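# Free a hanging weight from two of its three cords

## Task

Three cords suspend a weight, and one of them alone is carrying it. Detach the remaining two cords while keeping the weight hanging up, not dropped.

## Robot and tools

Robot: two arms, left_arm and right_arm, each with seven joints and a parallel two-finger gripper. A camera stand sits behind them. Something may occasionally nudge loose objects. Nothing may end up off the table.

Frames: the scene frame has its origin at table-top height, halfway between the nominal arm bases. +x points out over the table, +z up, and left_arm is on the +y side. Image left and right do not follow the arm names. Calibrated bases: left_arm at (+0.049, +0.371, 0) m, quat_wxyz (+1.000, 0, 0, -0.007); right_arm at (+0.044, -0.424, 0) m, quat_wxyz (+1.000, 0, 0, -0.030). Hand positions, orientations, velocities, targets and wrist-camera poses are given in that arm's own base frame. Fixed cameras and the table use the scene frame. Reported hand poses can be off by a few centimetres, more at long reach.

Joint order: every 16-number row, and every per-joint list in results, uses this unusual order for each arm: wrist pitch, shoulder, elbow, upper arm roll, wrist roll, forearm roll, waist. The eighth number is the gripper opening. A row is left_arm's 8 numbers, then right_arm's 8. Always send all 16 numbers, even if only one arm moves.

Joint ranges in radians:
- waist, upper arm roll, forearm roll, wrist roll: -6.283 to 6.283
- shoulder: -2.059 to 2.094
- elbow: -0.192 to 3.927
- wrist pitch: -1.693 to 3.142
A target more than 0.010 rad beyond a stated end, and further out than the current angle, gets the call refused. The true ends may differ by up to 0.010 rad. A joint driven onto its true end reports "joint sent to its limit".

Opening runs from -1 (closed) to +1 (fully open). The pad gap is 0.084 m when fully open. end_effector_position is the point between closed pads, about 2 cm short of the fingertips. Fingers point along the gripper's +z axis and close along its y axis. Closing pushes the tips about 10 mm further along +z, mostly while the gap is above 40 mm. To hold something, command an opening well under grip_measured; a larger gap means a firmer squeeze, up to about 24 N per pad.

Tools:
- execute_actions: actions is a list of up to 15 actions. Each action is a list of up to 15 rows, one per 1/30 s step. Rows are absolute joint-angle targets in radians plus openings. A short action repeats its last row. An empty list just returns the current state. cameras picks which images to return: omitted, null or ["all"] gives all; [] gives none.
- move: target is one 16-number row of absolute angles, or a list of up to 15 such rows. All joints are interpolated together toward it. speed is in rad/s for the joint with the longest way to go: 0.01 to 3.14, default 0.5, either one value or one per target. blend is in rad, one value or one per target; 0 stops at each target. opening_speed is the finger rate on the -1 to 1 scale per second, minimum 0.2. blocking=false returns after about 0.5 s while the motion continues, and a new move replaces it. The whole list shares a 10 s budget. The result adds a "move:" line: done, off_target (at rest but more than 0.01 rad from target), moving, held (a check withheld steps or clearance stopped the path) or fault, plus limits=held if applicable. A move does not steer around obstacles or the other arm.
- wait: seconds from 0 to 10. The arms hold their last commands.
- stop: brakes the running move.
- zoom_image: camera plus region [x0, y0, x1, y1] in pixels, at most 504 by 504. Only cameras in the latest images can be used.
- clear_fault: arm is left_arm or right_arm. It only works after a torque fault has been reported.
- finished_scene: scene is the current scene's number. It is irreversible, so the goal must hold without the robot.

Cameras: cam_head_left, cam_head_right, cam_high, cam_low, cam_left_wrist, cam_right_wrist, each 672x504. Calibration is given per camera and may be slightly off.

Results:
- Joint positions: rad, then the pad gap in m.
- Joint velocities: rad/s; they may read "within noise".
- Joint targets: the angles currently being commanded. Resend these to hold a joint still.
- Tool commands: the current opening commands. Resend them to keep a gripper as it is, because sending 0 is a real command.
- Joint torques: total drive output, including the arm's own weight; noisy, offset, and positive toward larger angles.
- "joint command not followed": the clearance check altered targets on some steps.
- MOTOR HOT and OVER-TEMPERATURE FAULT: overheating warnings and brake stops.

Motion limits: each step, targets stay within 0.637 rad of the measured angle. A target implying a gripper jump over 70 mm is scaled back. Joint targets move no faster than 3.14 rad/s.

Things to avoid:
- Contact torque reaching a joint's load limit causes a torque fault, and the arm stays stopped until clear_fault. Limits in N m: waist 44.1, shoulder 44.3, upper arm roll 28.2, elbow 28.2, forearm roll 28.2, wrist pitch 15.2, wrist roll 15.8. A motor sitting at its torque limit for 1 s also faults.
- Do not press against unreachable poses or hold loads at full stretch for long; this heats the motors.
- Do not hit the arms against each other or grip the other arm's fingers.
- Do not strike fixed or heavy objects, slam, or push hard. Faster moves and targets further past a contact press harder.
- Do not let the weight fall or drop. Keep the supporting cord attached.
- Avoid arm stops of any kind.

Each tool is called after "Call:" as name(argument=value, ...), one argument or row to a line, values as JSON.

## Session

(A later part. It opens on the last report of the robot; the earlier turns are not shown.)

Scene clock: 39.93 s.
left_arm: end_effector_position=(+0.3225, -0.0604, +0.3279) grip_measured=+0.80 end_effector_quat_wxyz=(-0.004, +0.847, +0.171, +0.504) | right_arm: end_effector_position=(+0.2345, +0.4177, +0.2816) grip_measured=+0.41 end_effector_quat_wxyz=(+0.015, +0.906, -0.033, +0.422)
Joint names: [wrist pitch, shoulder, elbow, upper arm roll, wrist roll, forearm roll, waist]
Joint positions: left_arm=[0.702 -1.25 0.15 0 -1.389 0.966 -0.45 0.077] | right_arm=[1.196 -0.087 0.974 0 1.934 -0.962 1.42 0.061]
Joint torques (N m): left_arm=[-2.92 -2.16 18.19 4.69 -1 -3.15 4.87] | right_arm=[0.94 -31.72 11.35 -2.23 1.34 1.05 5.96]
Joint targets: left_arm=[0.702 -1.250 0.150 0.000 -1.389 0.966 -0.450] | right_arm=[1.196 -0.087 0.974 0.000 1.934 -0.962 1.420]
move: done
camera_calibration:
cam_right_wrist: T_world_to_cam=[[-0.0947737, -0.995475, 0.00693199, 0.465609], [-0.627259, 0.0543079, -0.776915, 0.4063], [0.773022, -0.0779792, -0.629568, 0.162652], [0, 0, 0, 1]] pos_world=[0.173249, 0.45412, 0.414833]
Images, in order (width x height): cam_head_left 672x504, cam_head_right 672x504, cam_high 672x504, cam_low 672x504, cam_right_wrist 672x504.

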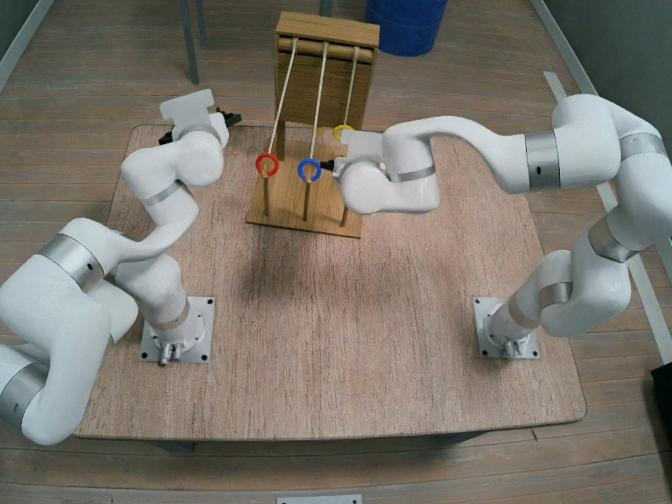

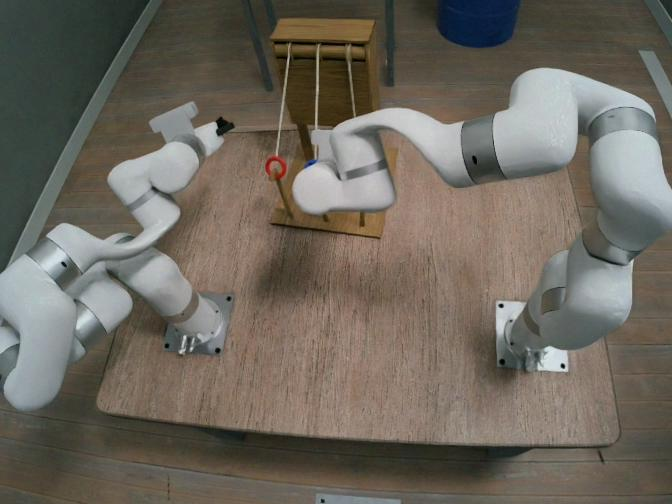

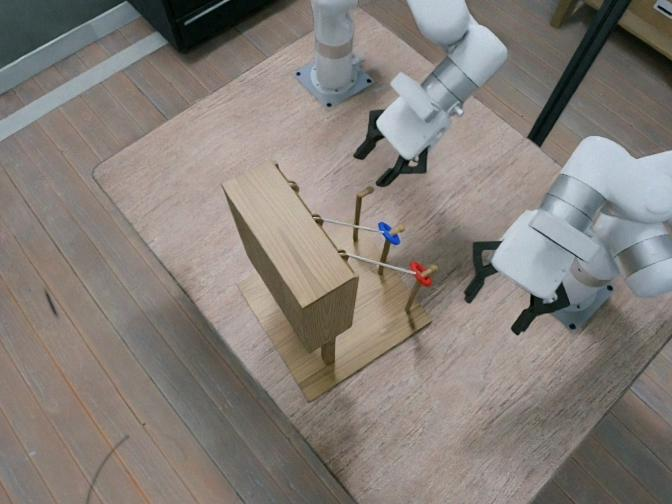

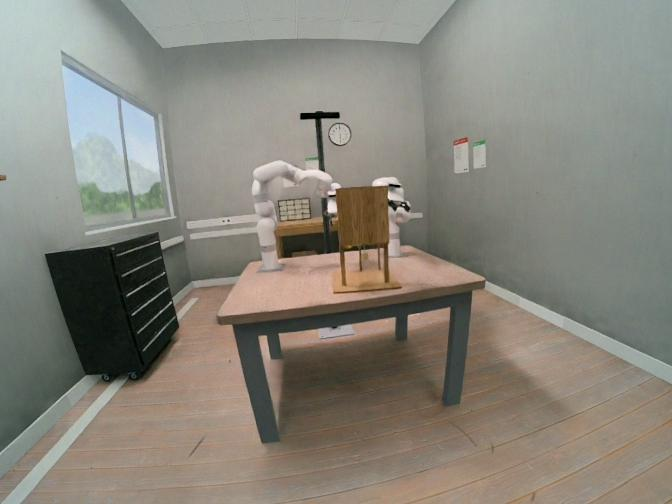

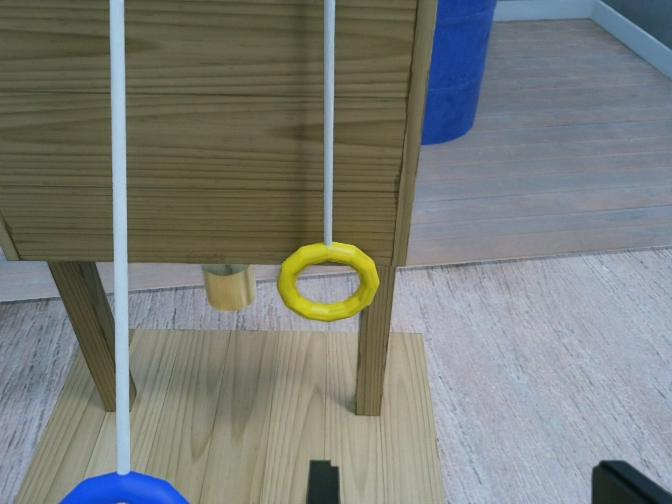

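Call:
move(
  target=[0.702,-1.25,0.15,0,-1.389,0.966,-0.45,0.8,1.218,0.259,1.304,0,1.9705,-0.954,1.4635,0.8],
  speed=0.5,
  cameras=["cam_right_wrist", "cam_high"],
)

Scene clock: 41.27 s.
left_arm: end_effector_position=(+0.3225, -0.0604, +0.3279) grip_measured=+0.80 end_effector_quat_wxyz=(-0.004, +0.847, +0.171, +0.504) | right_arm: end_effector_position=(+0.2276, +0.5155, +0.2476) grip_measured=+0.80 end_effector_quat_wxyz=(+0.015, +0.906, -0.033, +0.422)
Joint names: [wrist pitch, shoulder, elbow, upper arm roll, wrist roll, forearm roll, waist]
Joint positions: left_arm=[0.702 -1.25 0.15 0 -1.389 0.966 -0.45 0.077] | right_arm=[1.218 0.259 1.304 0 1.971 -0.954 1.463 0.077]
Joint torques (N m): left_arm=[-3.08 -2.14 18.04 4.64 -1.05 -3.05 4.87] | right_arm=[0.94 -25.15 15.35 -1 1.31 0.99 6.01]
Joint targets: left_arm=[0.702 -1.250 0.150 0.000 -1.389 0.966 -0.450] | right_arm=[1.218 0.259 1.304 0.000 1.970 -0.954 1.463]
move: done
camera_calibration:
cam_right_wrist: T_world_to_cam=[[-0.0944743, -0.995499, 0.00756446, 0.562358], [-0.627032, 0.053601, -0.777147, 0.370617], [0.773243, -0.0781636, -0.629274, 0.154243], [0, 0, 0, 1]] pos_world=[0.16625, 0.552017, 0.380831]
Images, in order (width x height): cam_high 672x504, cam_right_wrist 672x504.

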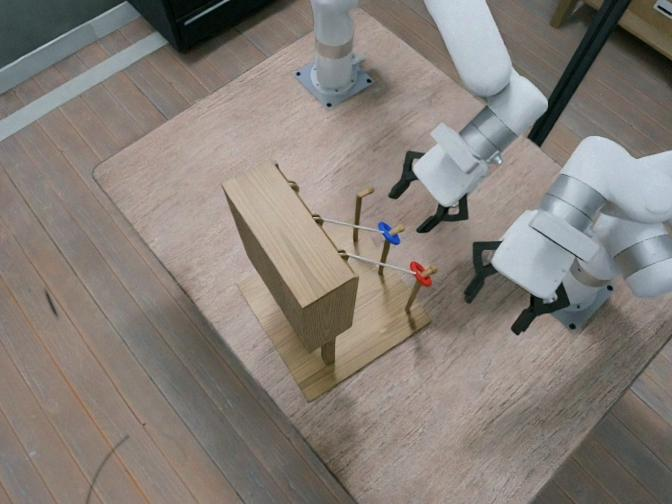

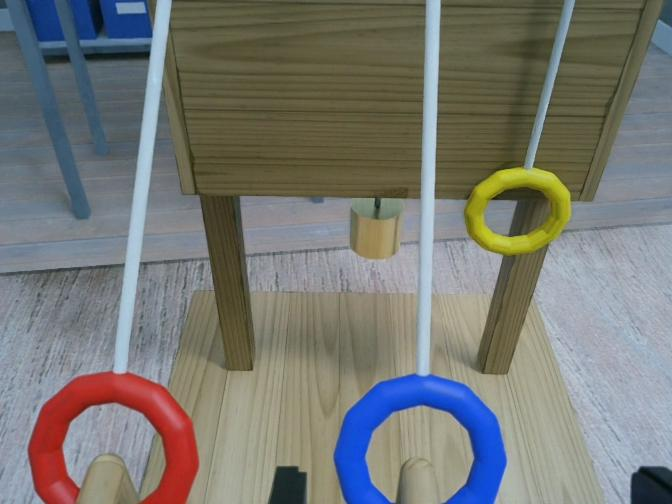

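Call:
move(
  target=[
    [0.702,-1.25,0.15,0,-1.389,0.966,-0.45,0.8,1.091,0.3265,1.278,0,2.001,-1.0245,1.356,0.8],
    [0.702,-1.25,0.15,0,-1.389,0.966,-0.45,0.8,1.091,0.3265,1.278,0,2.001,-1.0245,1.356,-0.6],
    [0.702,-1.25,0.15,0,-1.389,0.966,-0.45,0.8,1.098,0.334,1.2685,0,2.029,-1.024,1.379,-0.6],
    [0.702,-1.25,0.15,0,-1.389,0.966,-0.45,0.8,1.163,0.326,1.264,0,2.0705,-0.987,1.472,-0.6],
    [0.702,-1.25,0.15,0,-1.389,0.966,-0.45,0.8,1.2475,0.232,1.354,0,1.8915,-0.938,1.4415,-0.6],
    [0.702,-1.25,0.15,0,-1.389,0.966,-0.45,0.8,1.052,0.277,1.323,0,1.848,-1.018,1.233,-0.6],
  ],
  speed=[0.22, 0.2, 0.06, 0.13, 0.25, 0.28],
  blend=[0, 0, 0.008, 0.03, 0.04, 0],
  opening_speed=0.9,
  cameras=["cam_low", "cam_high", "cam_right_wrist", "cam_head_left"],
)

Call:
zoom_image(
  camera="cam_low",
  region=[310, 220, 400, 300],
)

Call:
zoom_image(
  camera="cam_high",
  region=[200, 140, 460, 410],
)

Scene clock: 50.63 s.
left_arm: end_effector_position=(+0.3225, -0.0604, +0.3279) grip_measured=+0.80 end_effector_quat_wxyz=(-0.004, +0.847, +0.171, +0.504) | right_arm: end_effector_position=(+0.3384, +0.4994, +0.2523) grip_measured=+0.22 end_effector_quat_wxyz=(+0.015, +0.906, -0.033, +0.422)
Joint names: [wrist pitch, shoulder, elbow, upper arm roll, wrist roll, forearm roll, waist]
Joint positions: left_arm=[0.702 -1.25 0.15 0 -1.389 0.966 -0.45 0.077] | right_arm=[1.052 0.277 1.323 0 1.848 -1.018 1.233 0.053]
Joint torques (N m): left_arm=[-3.14 -2.05 18.11 4.62 -0.97 -2.7 4.72] | right_arm=[-2.14 -26.26 11.56 0.86 -1.08 -2.44 -6.65]
Joint targets: left_arm=[0.702 -1.250 0.150 0.000 -1.389 0.966 -0.450] | right_arm=[1.052 0.277 1.323 0.000 1.848 -1.018 1.233]
move: done
camera_calibration:
cam_right_wrist: T_world_to_cam=[[-0.0941353, -0.995529, 0.00782328, 0.556682], [-0.627239, 0.0532045, -0.777007, 0.444742], [0.773117, -0.0780508, -0.629443, 0.0702524], [0, 0, 0, 1]] pos_world=[0.27705, 0.536014, 0.385433]
Images, in order (width x height): cam_head_left 672x504, cam_high 672x504, cam_low 672x504, cam_right_wrist 672x504.

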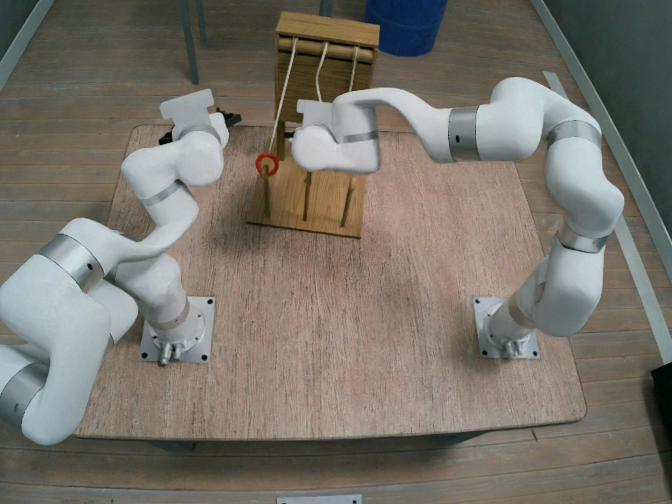

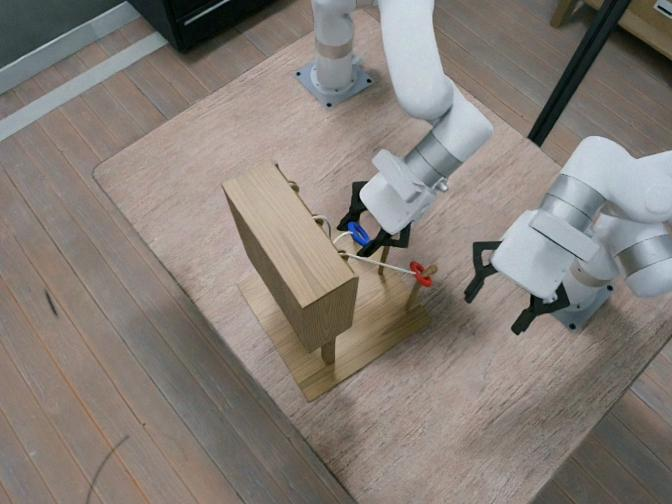

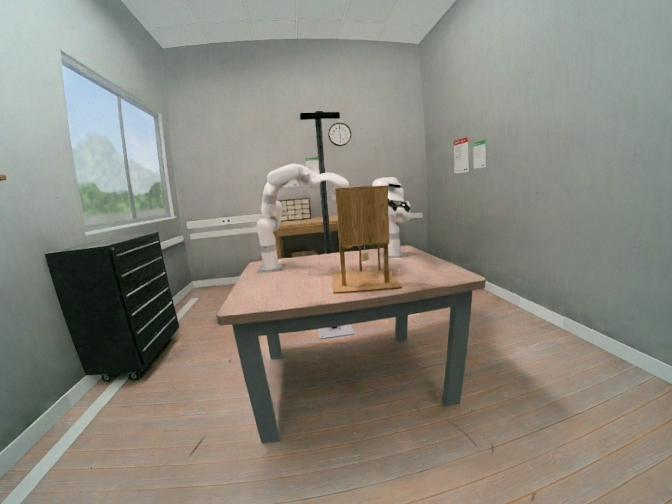

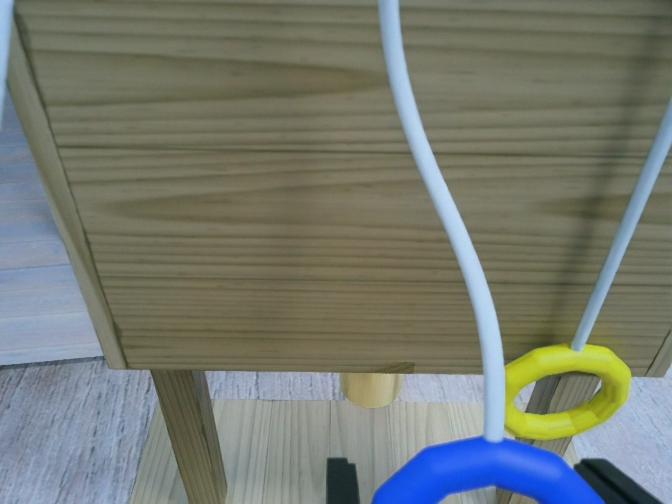

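Scaled by 5.600 from the camera's 672x504 image, which has a finer 960x720 frame.

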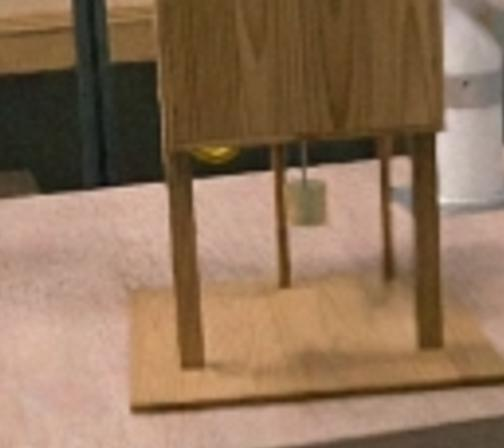

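Scaled by 1.867 from the camera's 672x504 image, which has a finer 960x720 frame.

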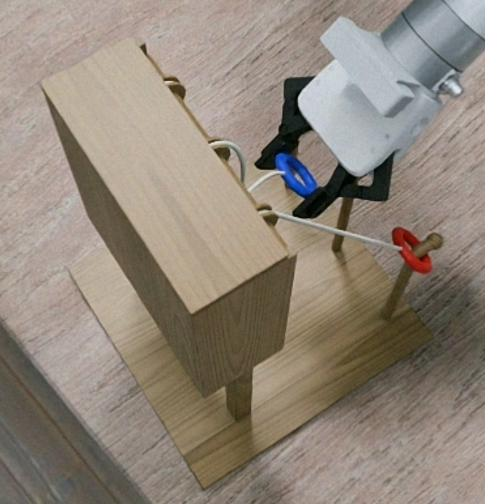

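Call:
move(
  target=[0.702,-1.25,0.15,0,-1.389,0.966,-0.45,0.8,0.906,0.4375,1.387,0,1.882,-1.110,1.0985,-0.6],
  speed=0.16,
  cameras=["cam_low", "cam_high", "cam_right_wrist", "cam_head_left"],
)

Call:
zoom_image(
  camera="cam_low",
  region=[310, 220, 400, 300],
)

Call:
zoom_image(
  camera="cam_high",
  region=[200, 140, 460, 410],
)

Scene clock: 52.57 s.
left_arm: end_effector_position=(+0.3225, -0.0604, +0.3279) grip_measured=+0.80 end_effector_quat_wxyz=(-0.004, +0.847, +0.171, +0.504) | right_arm: end_effector_position=(+0.4076, +0.5004, +0.1941) grip_measured=+0.22 end_effector_quat_wxyz=(+0.015, +0.906, -0.032, +0.422)
Joint names: [wrist pitch, shoulder, elbow, upper arm roll, wrist roll, forearm roll, waist]
Joint positions: left_arm=[0.702 -1.25 0.15 0 -1.389 0.966 -0.45 0.077] | right_arm=[0.906 0.437 1.387 0 1.882 -1.11 1.099 0.053]
Joint torques (N m): left_arm=[-3.15 -2.04 18 4.69 -1.02 -2.81 4.97] | right_arm=[-2.19 -24.5 12.59 0.99 1.38 -1.44 -6.55]
Joint targets: left_arm=[0.702 -1.250 0.150 0.000 -1.389 0.966 -0.450] | right_arm=[0.906 0.438 1.387 0.000 1.882 -1.110 1.099]
move: done
camera_calibration:
cam_right_wrist: T_world_to_cam=[[-0.0935265, -0.995582, 0.00829726, 0.564214], [-0.627855, 0.0525098, -0.776557, 0.44346], [0.772691, -0.0778381, -0.629992, -0.0196079], [0, 0, 0, 1]] pos_world=[0.346349, 0.536909, 0.327338]
Images, in order (width x height): cam_head_left 672x504, cam_high 672x504, cam_low 672x504, cam_right_wrist 672x504.

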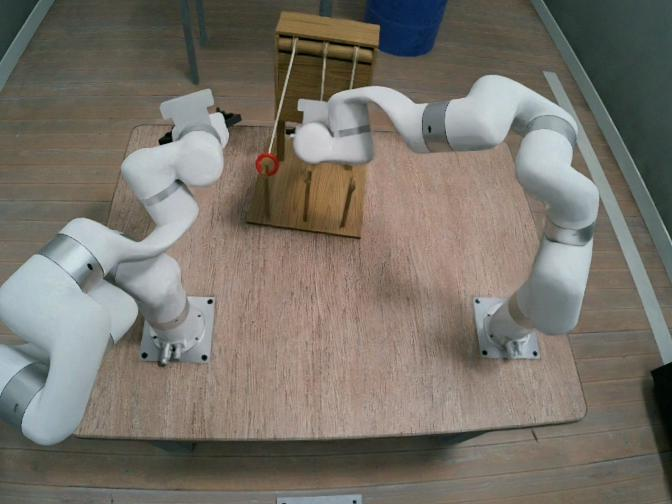

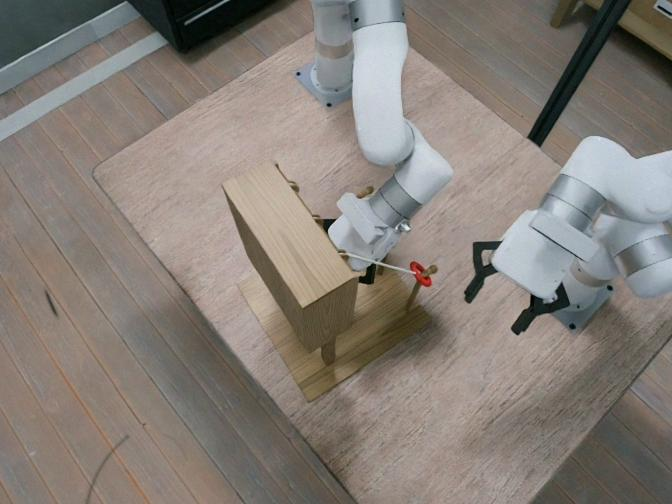

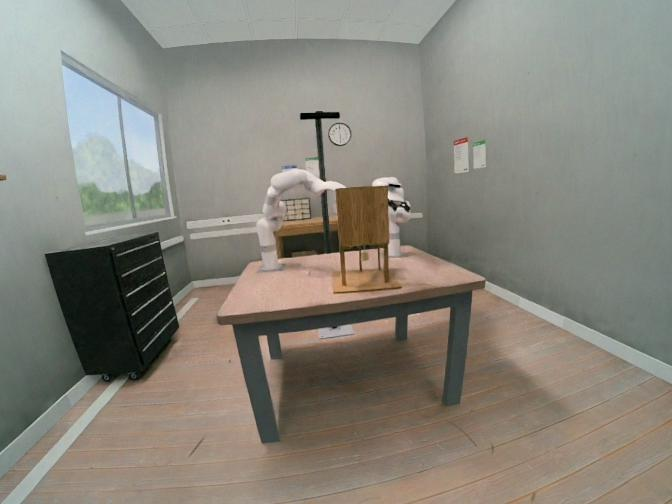

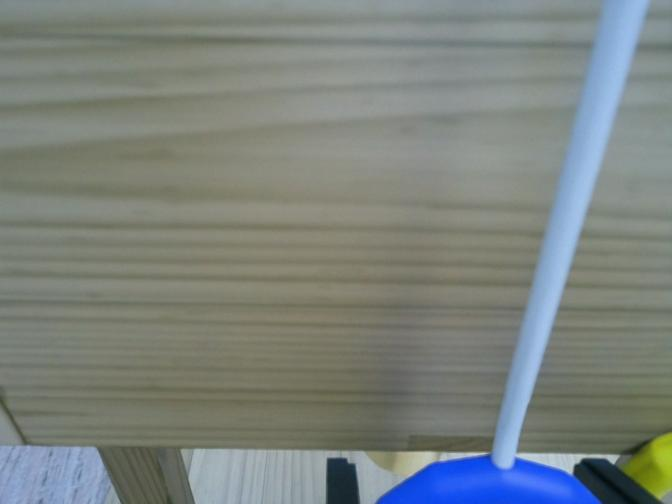

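Scaled by 5.600 from the camera's 672x504 image, which has a finer 960x720 frame.

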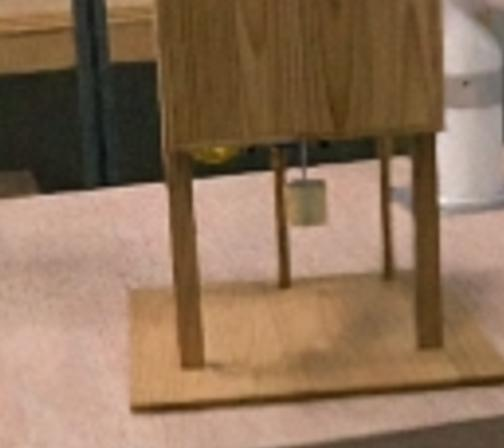

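Scaled by 1.867 from the camera's 672x504 image, which has a finer 960x720 frame.

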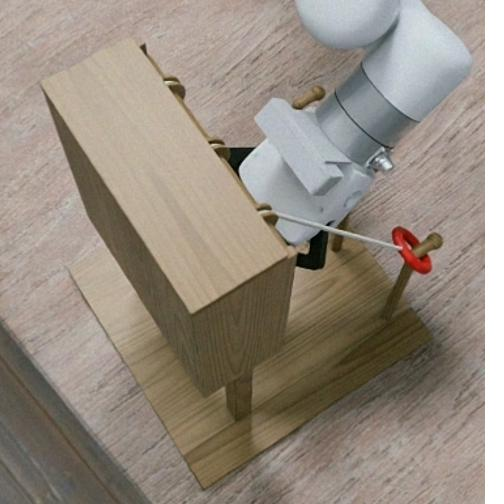

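Call:
move(
  target=[
    [0.702,-1.25,0.15,0,-1.389,0.966,-0.45,0.8,0.906,0.4375,1.387,0,1.882,-1.110,1.0985,0.40],
    [0.702,-1.25,0.15,0,-1.389,0.966,-0.45,0.8,1.004,0.3185,1.334,0,1.857,-1.050,1.187,0.40],
    [0.702,-1.25,0.15,0,-1.389,0.966,-0.45,0.8,1.048,0.2705,1.315,0,1.848,-1.0225,1.227,0.40],
    [0.702,-1.25,0.15,0,-1.389,0.966,-0.45,0.8,1.2475,0.232,1.354,0,1.8915,-0.938,1.4415,0.40],
  ],
  speed=[0.2, 0.12, 0.2, 0.35],
  blend=[0, 0.02, 0.03, 0],
  opening_speed=0.9,
  cameras=["cam_low", "cam_high", "cam_right_wrist", "cam_head_left", "cam_head_right"],
)

Call:
zoom_image(
  camera="cam_low",
  region=[310, 220, 400, 300],
)

Call:
zoom_image(
  camera="cam_head_left",
  region=[230, 0, 410, 250],
)

Scene clock: 56.70 s.
left_arm: end_effector_position=(+0.3225, -0.0604, +0.3279) grip_measured=+0.80 end_effector_quat_wxyz=(-0.004, +0.847, +0.171, +0.504) | right_arm: end_effector_position=(+0.2414, +0.5158, +0.2812) grip_measured=+0.39 end_effector_quat_wxyz=(+0.016, +0.906, -0.033, +0.422)
Joint names: [wrist pitch, shoulder, elbow, upper arm roll, wrist roll, forearm roll, waist]
Joint positions: left_arm=[0.702 -1.25 0.15 0 -1.389 0.966 -0.45 0.077] | right_arm=[1.247 0.232 1.354 0 1.892 -0.938 1.441 0.061]
Joint torques (N m): left_arm=[-3.18 -2.11 18.05 4.64 -1.16 -2.56 4.95] | right_arm=[0.84 -41.33 15.51 -2.03 1.46 1 5.42]
Joint targets: left_arm=[0.702 -1.250 0.150 0.000 -1.389 0.966 -0.450] | right_arm=[1.248 0.232 1.354 0.000 1.891 -0.938 1.442]
move: done; blend cut to 0.024 rad at target 3
camera_calibration:
cam_right_wrist: T_world_to_cam=[[-0.0943245, -0.995506, 0.00838065, 0.563443], [-0.627295, 0.0528953, -0.776984, 0.405654], [0.773049, -0.0785457, -0.629465, 0.165011], [0, 0, 0, 1]] pos_world=[0.18005, 0.552415, 0.414333]
Images, in order (width x height): cam_head_left 672x504, cam_head_right 672x504, cam_high 672x504, cam_low 672x504, cam_right_wrist 672x504.

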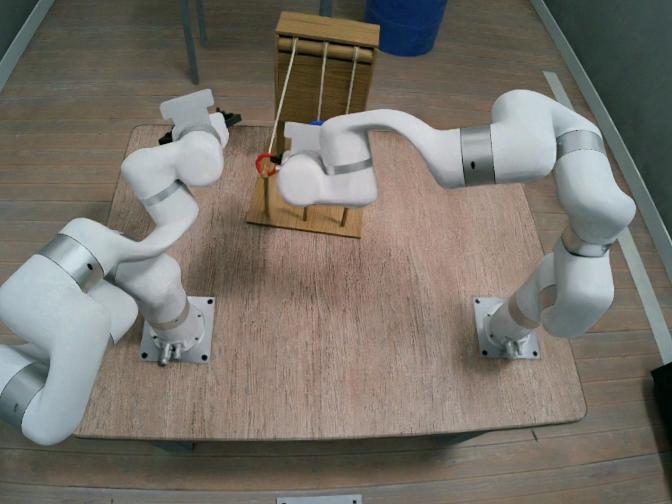

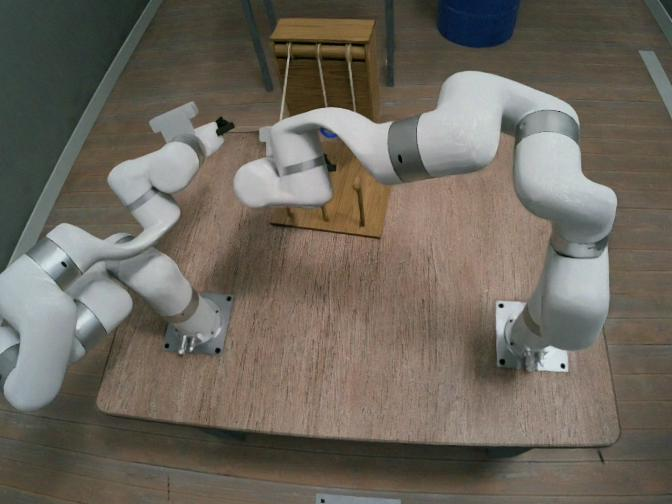

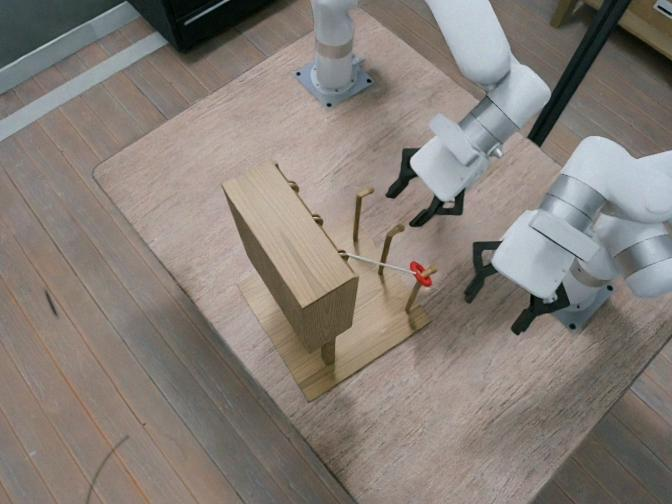

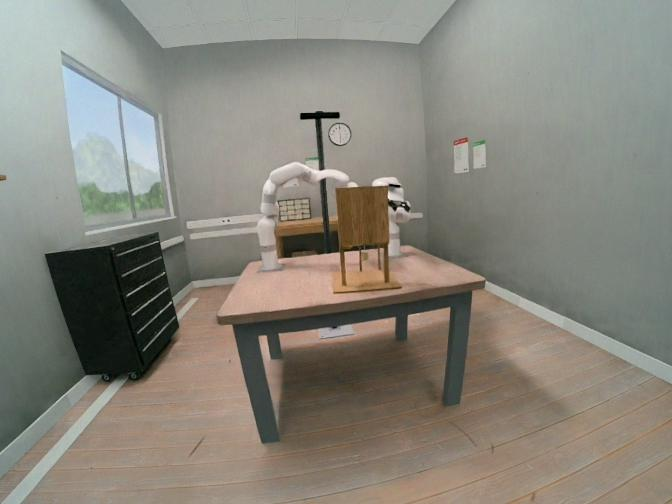

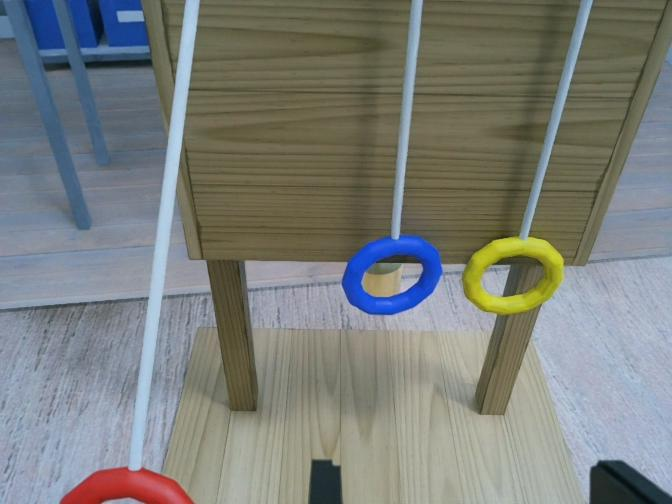

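Scaled by 5.600 from the camera's 672x504 image, which has a finer 960x720 frame.

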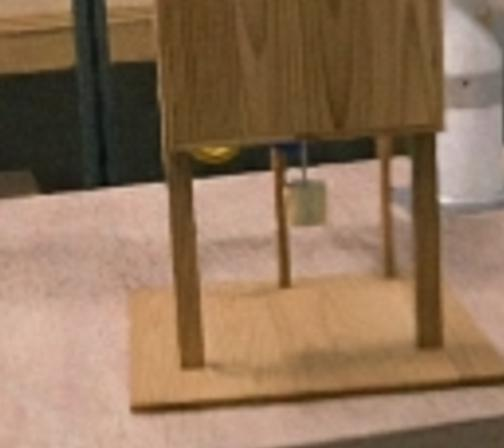

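Scaled by 2.016 from the camera's 672x504 image, which has a finer 960x720 frame.

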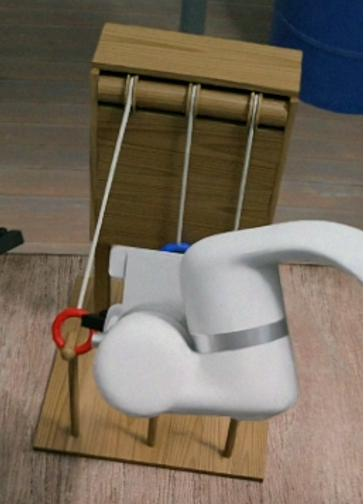

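Call:
finished_scene(
  scene=3,
)

The scene is finished: the task was done.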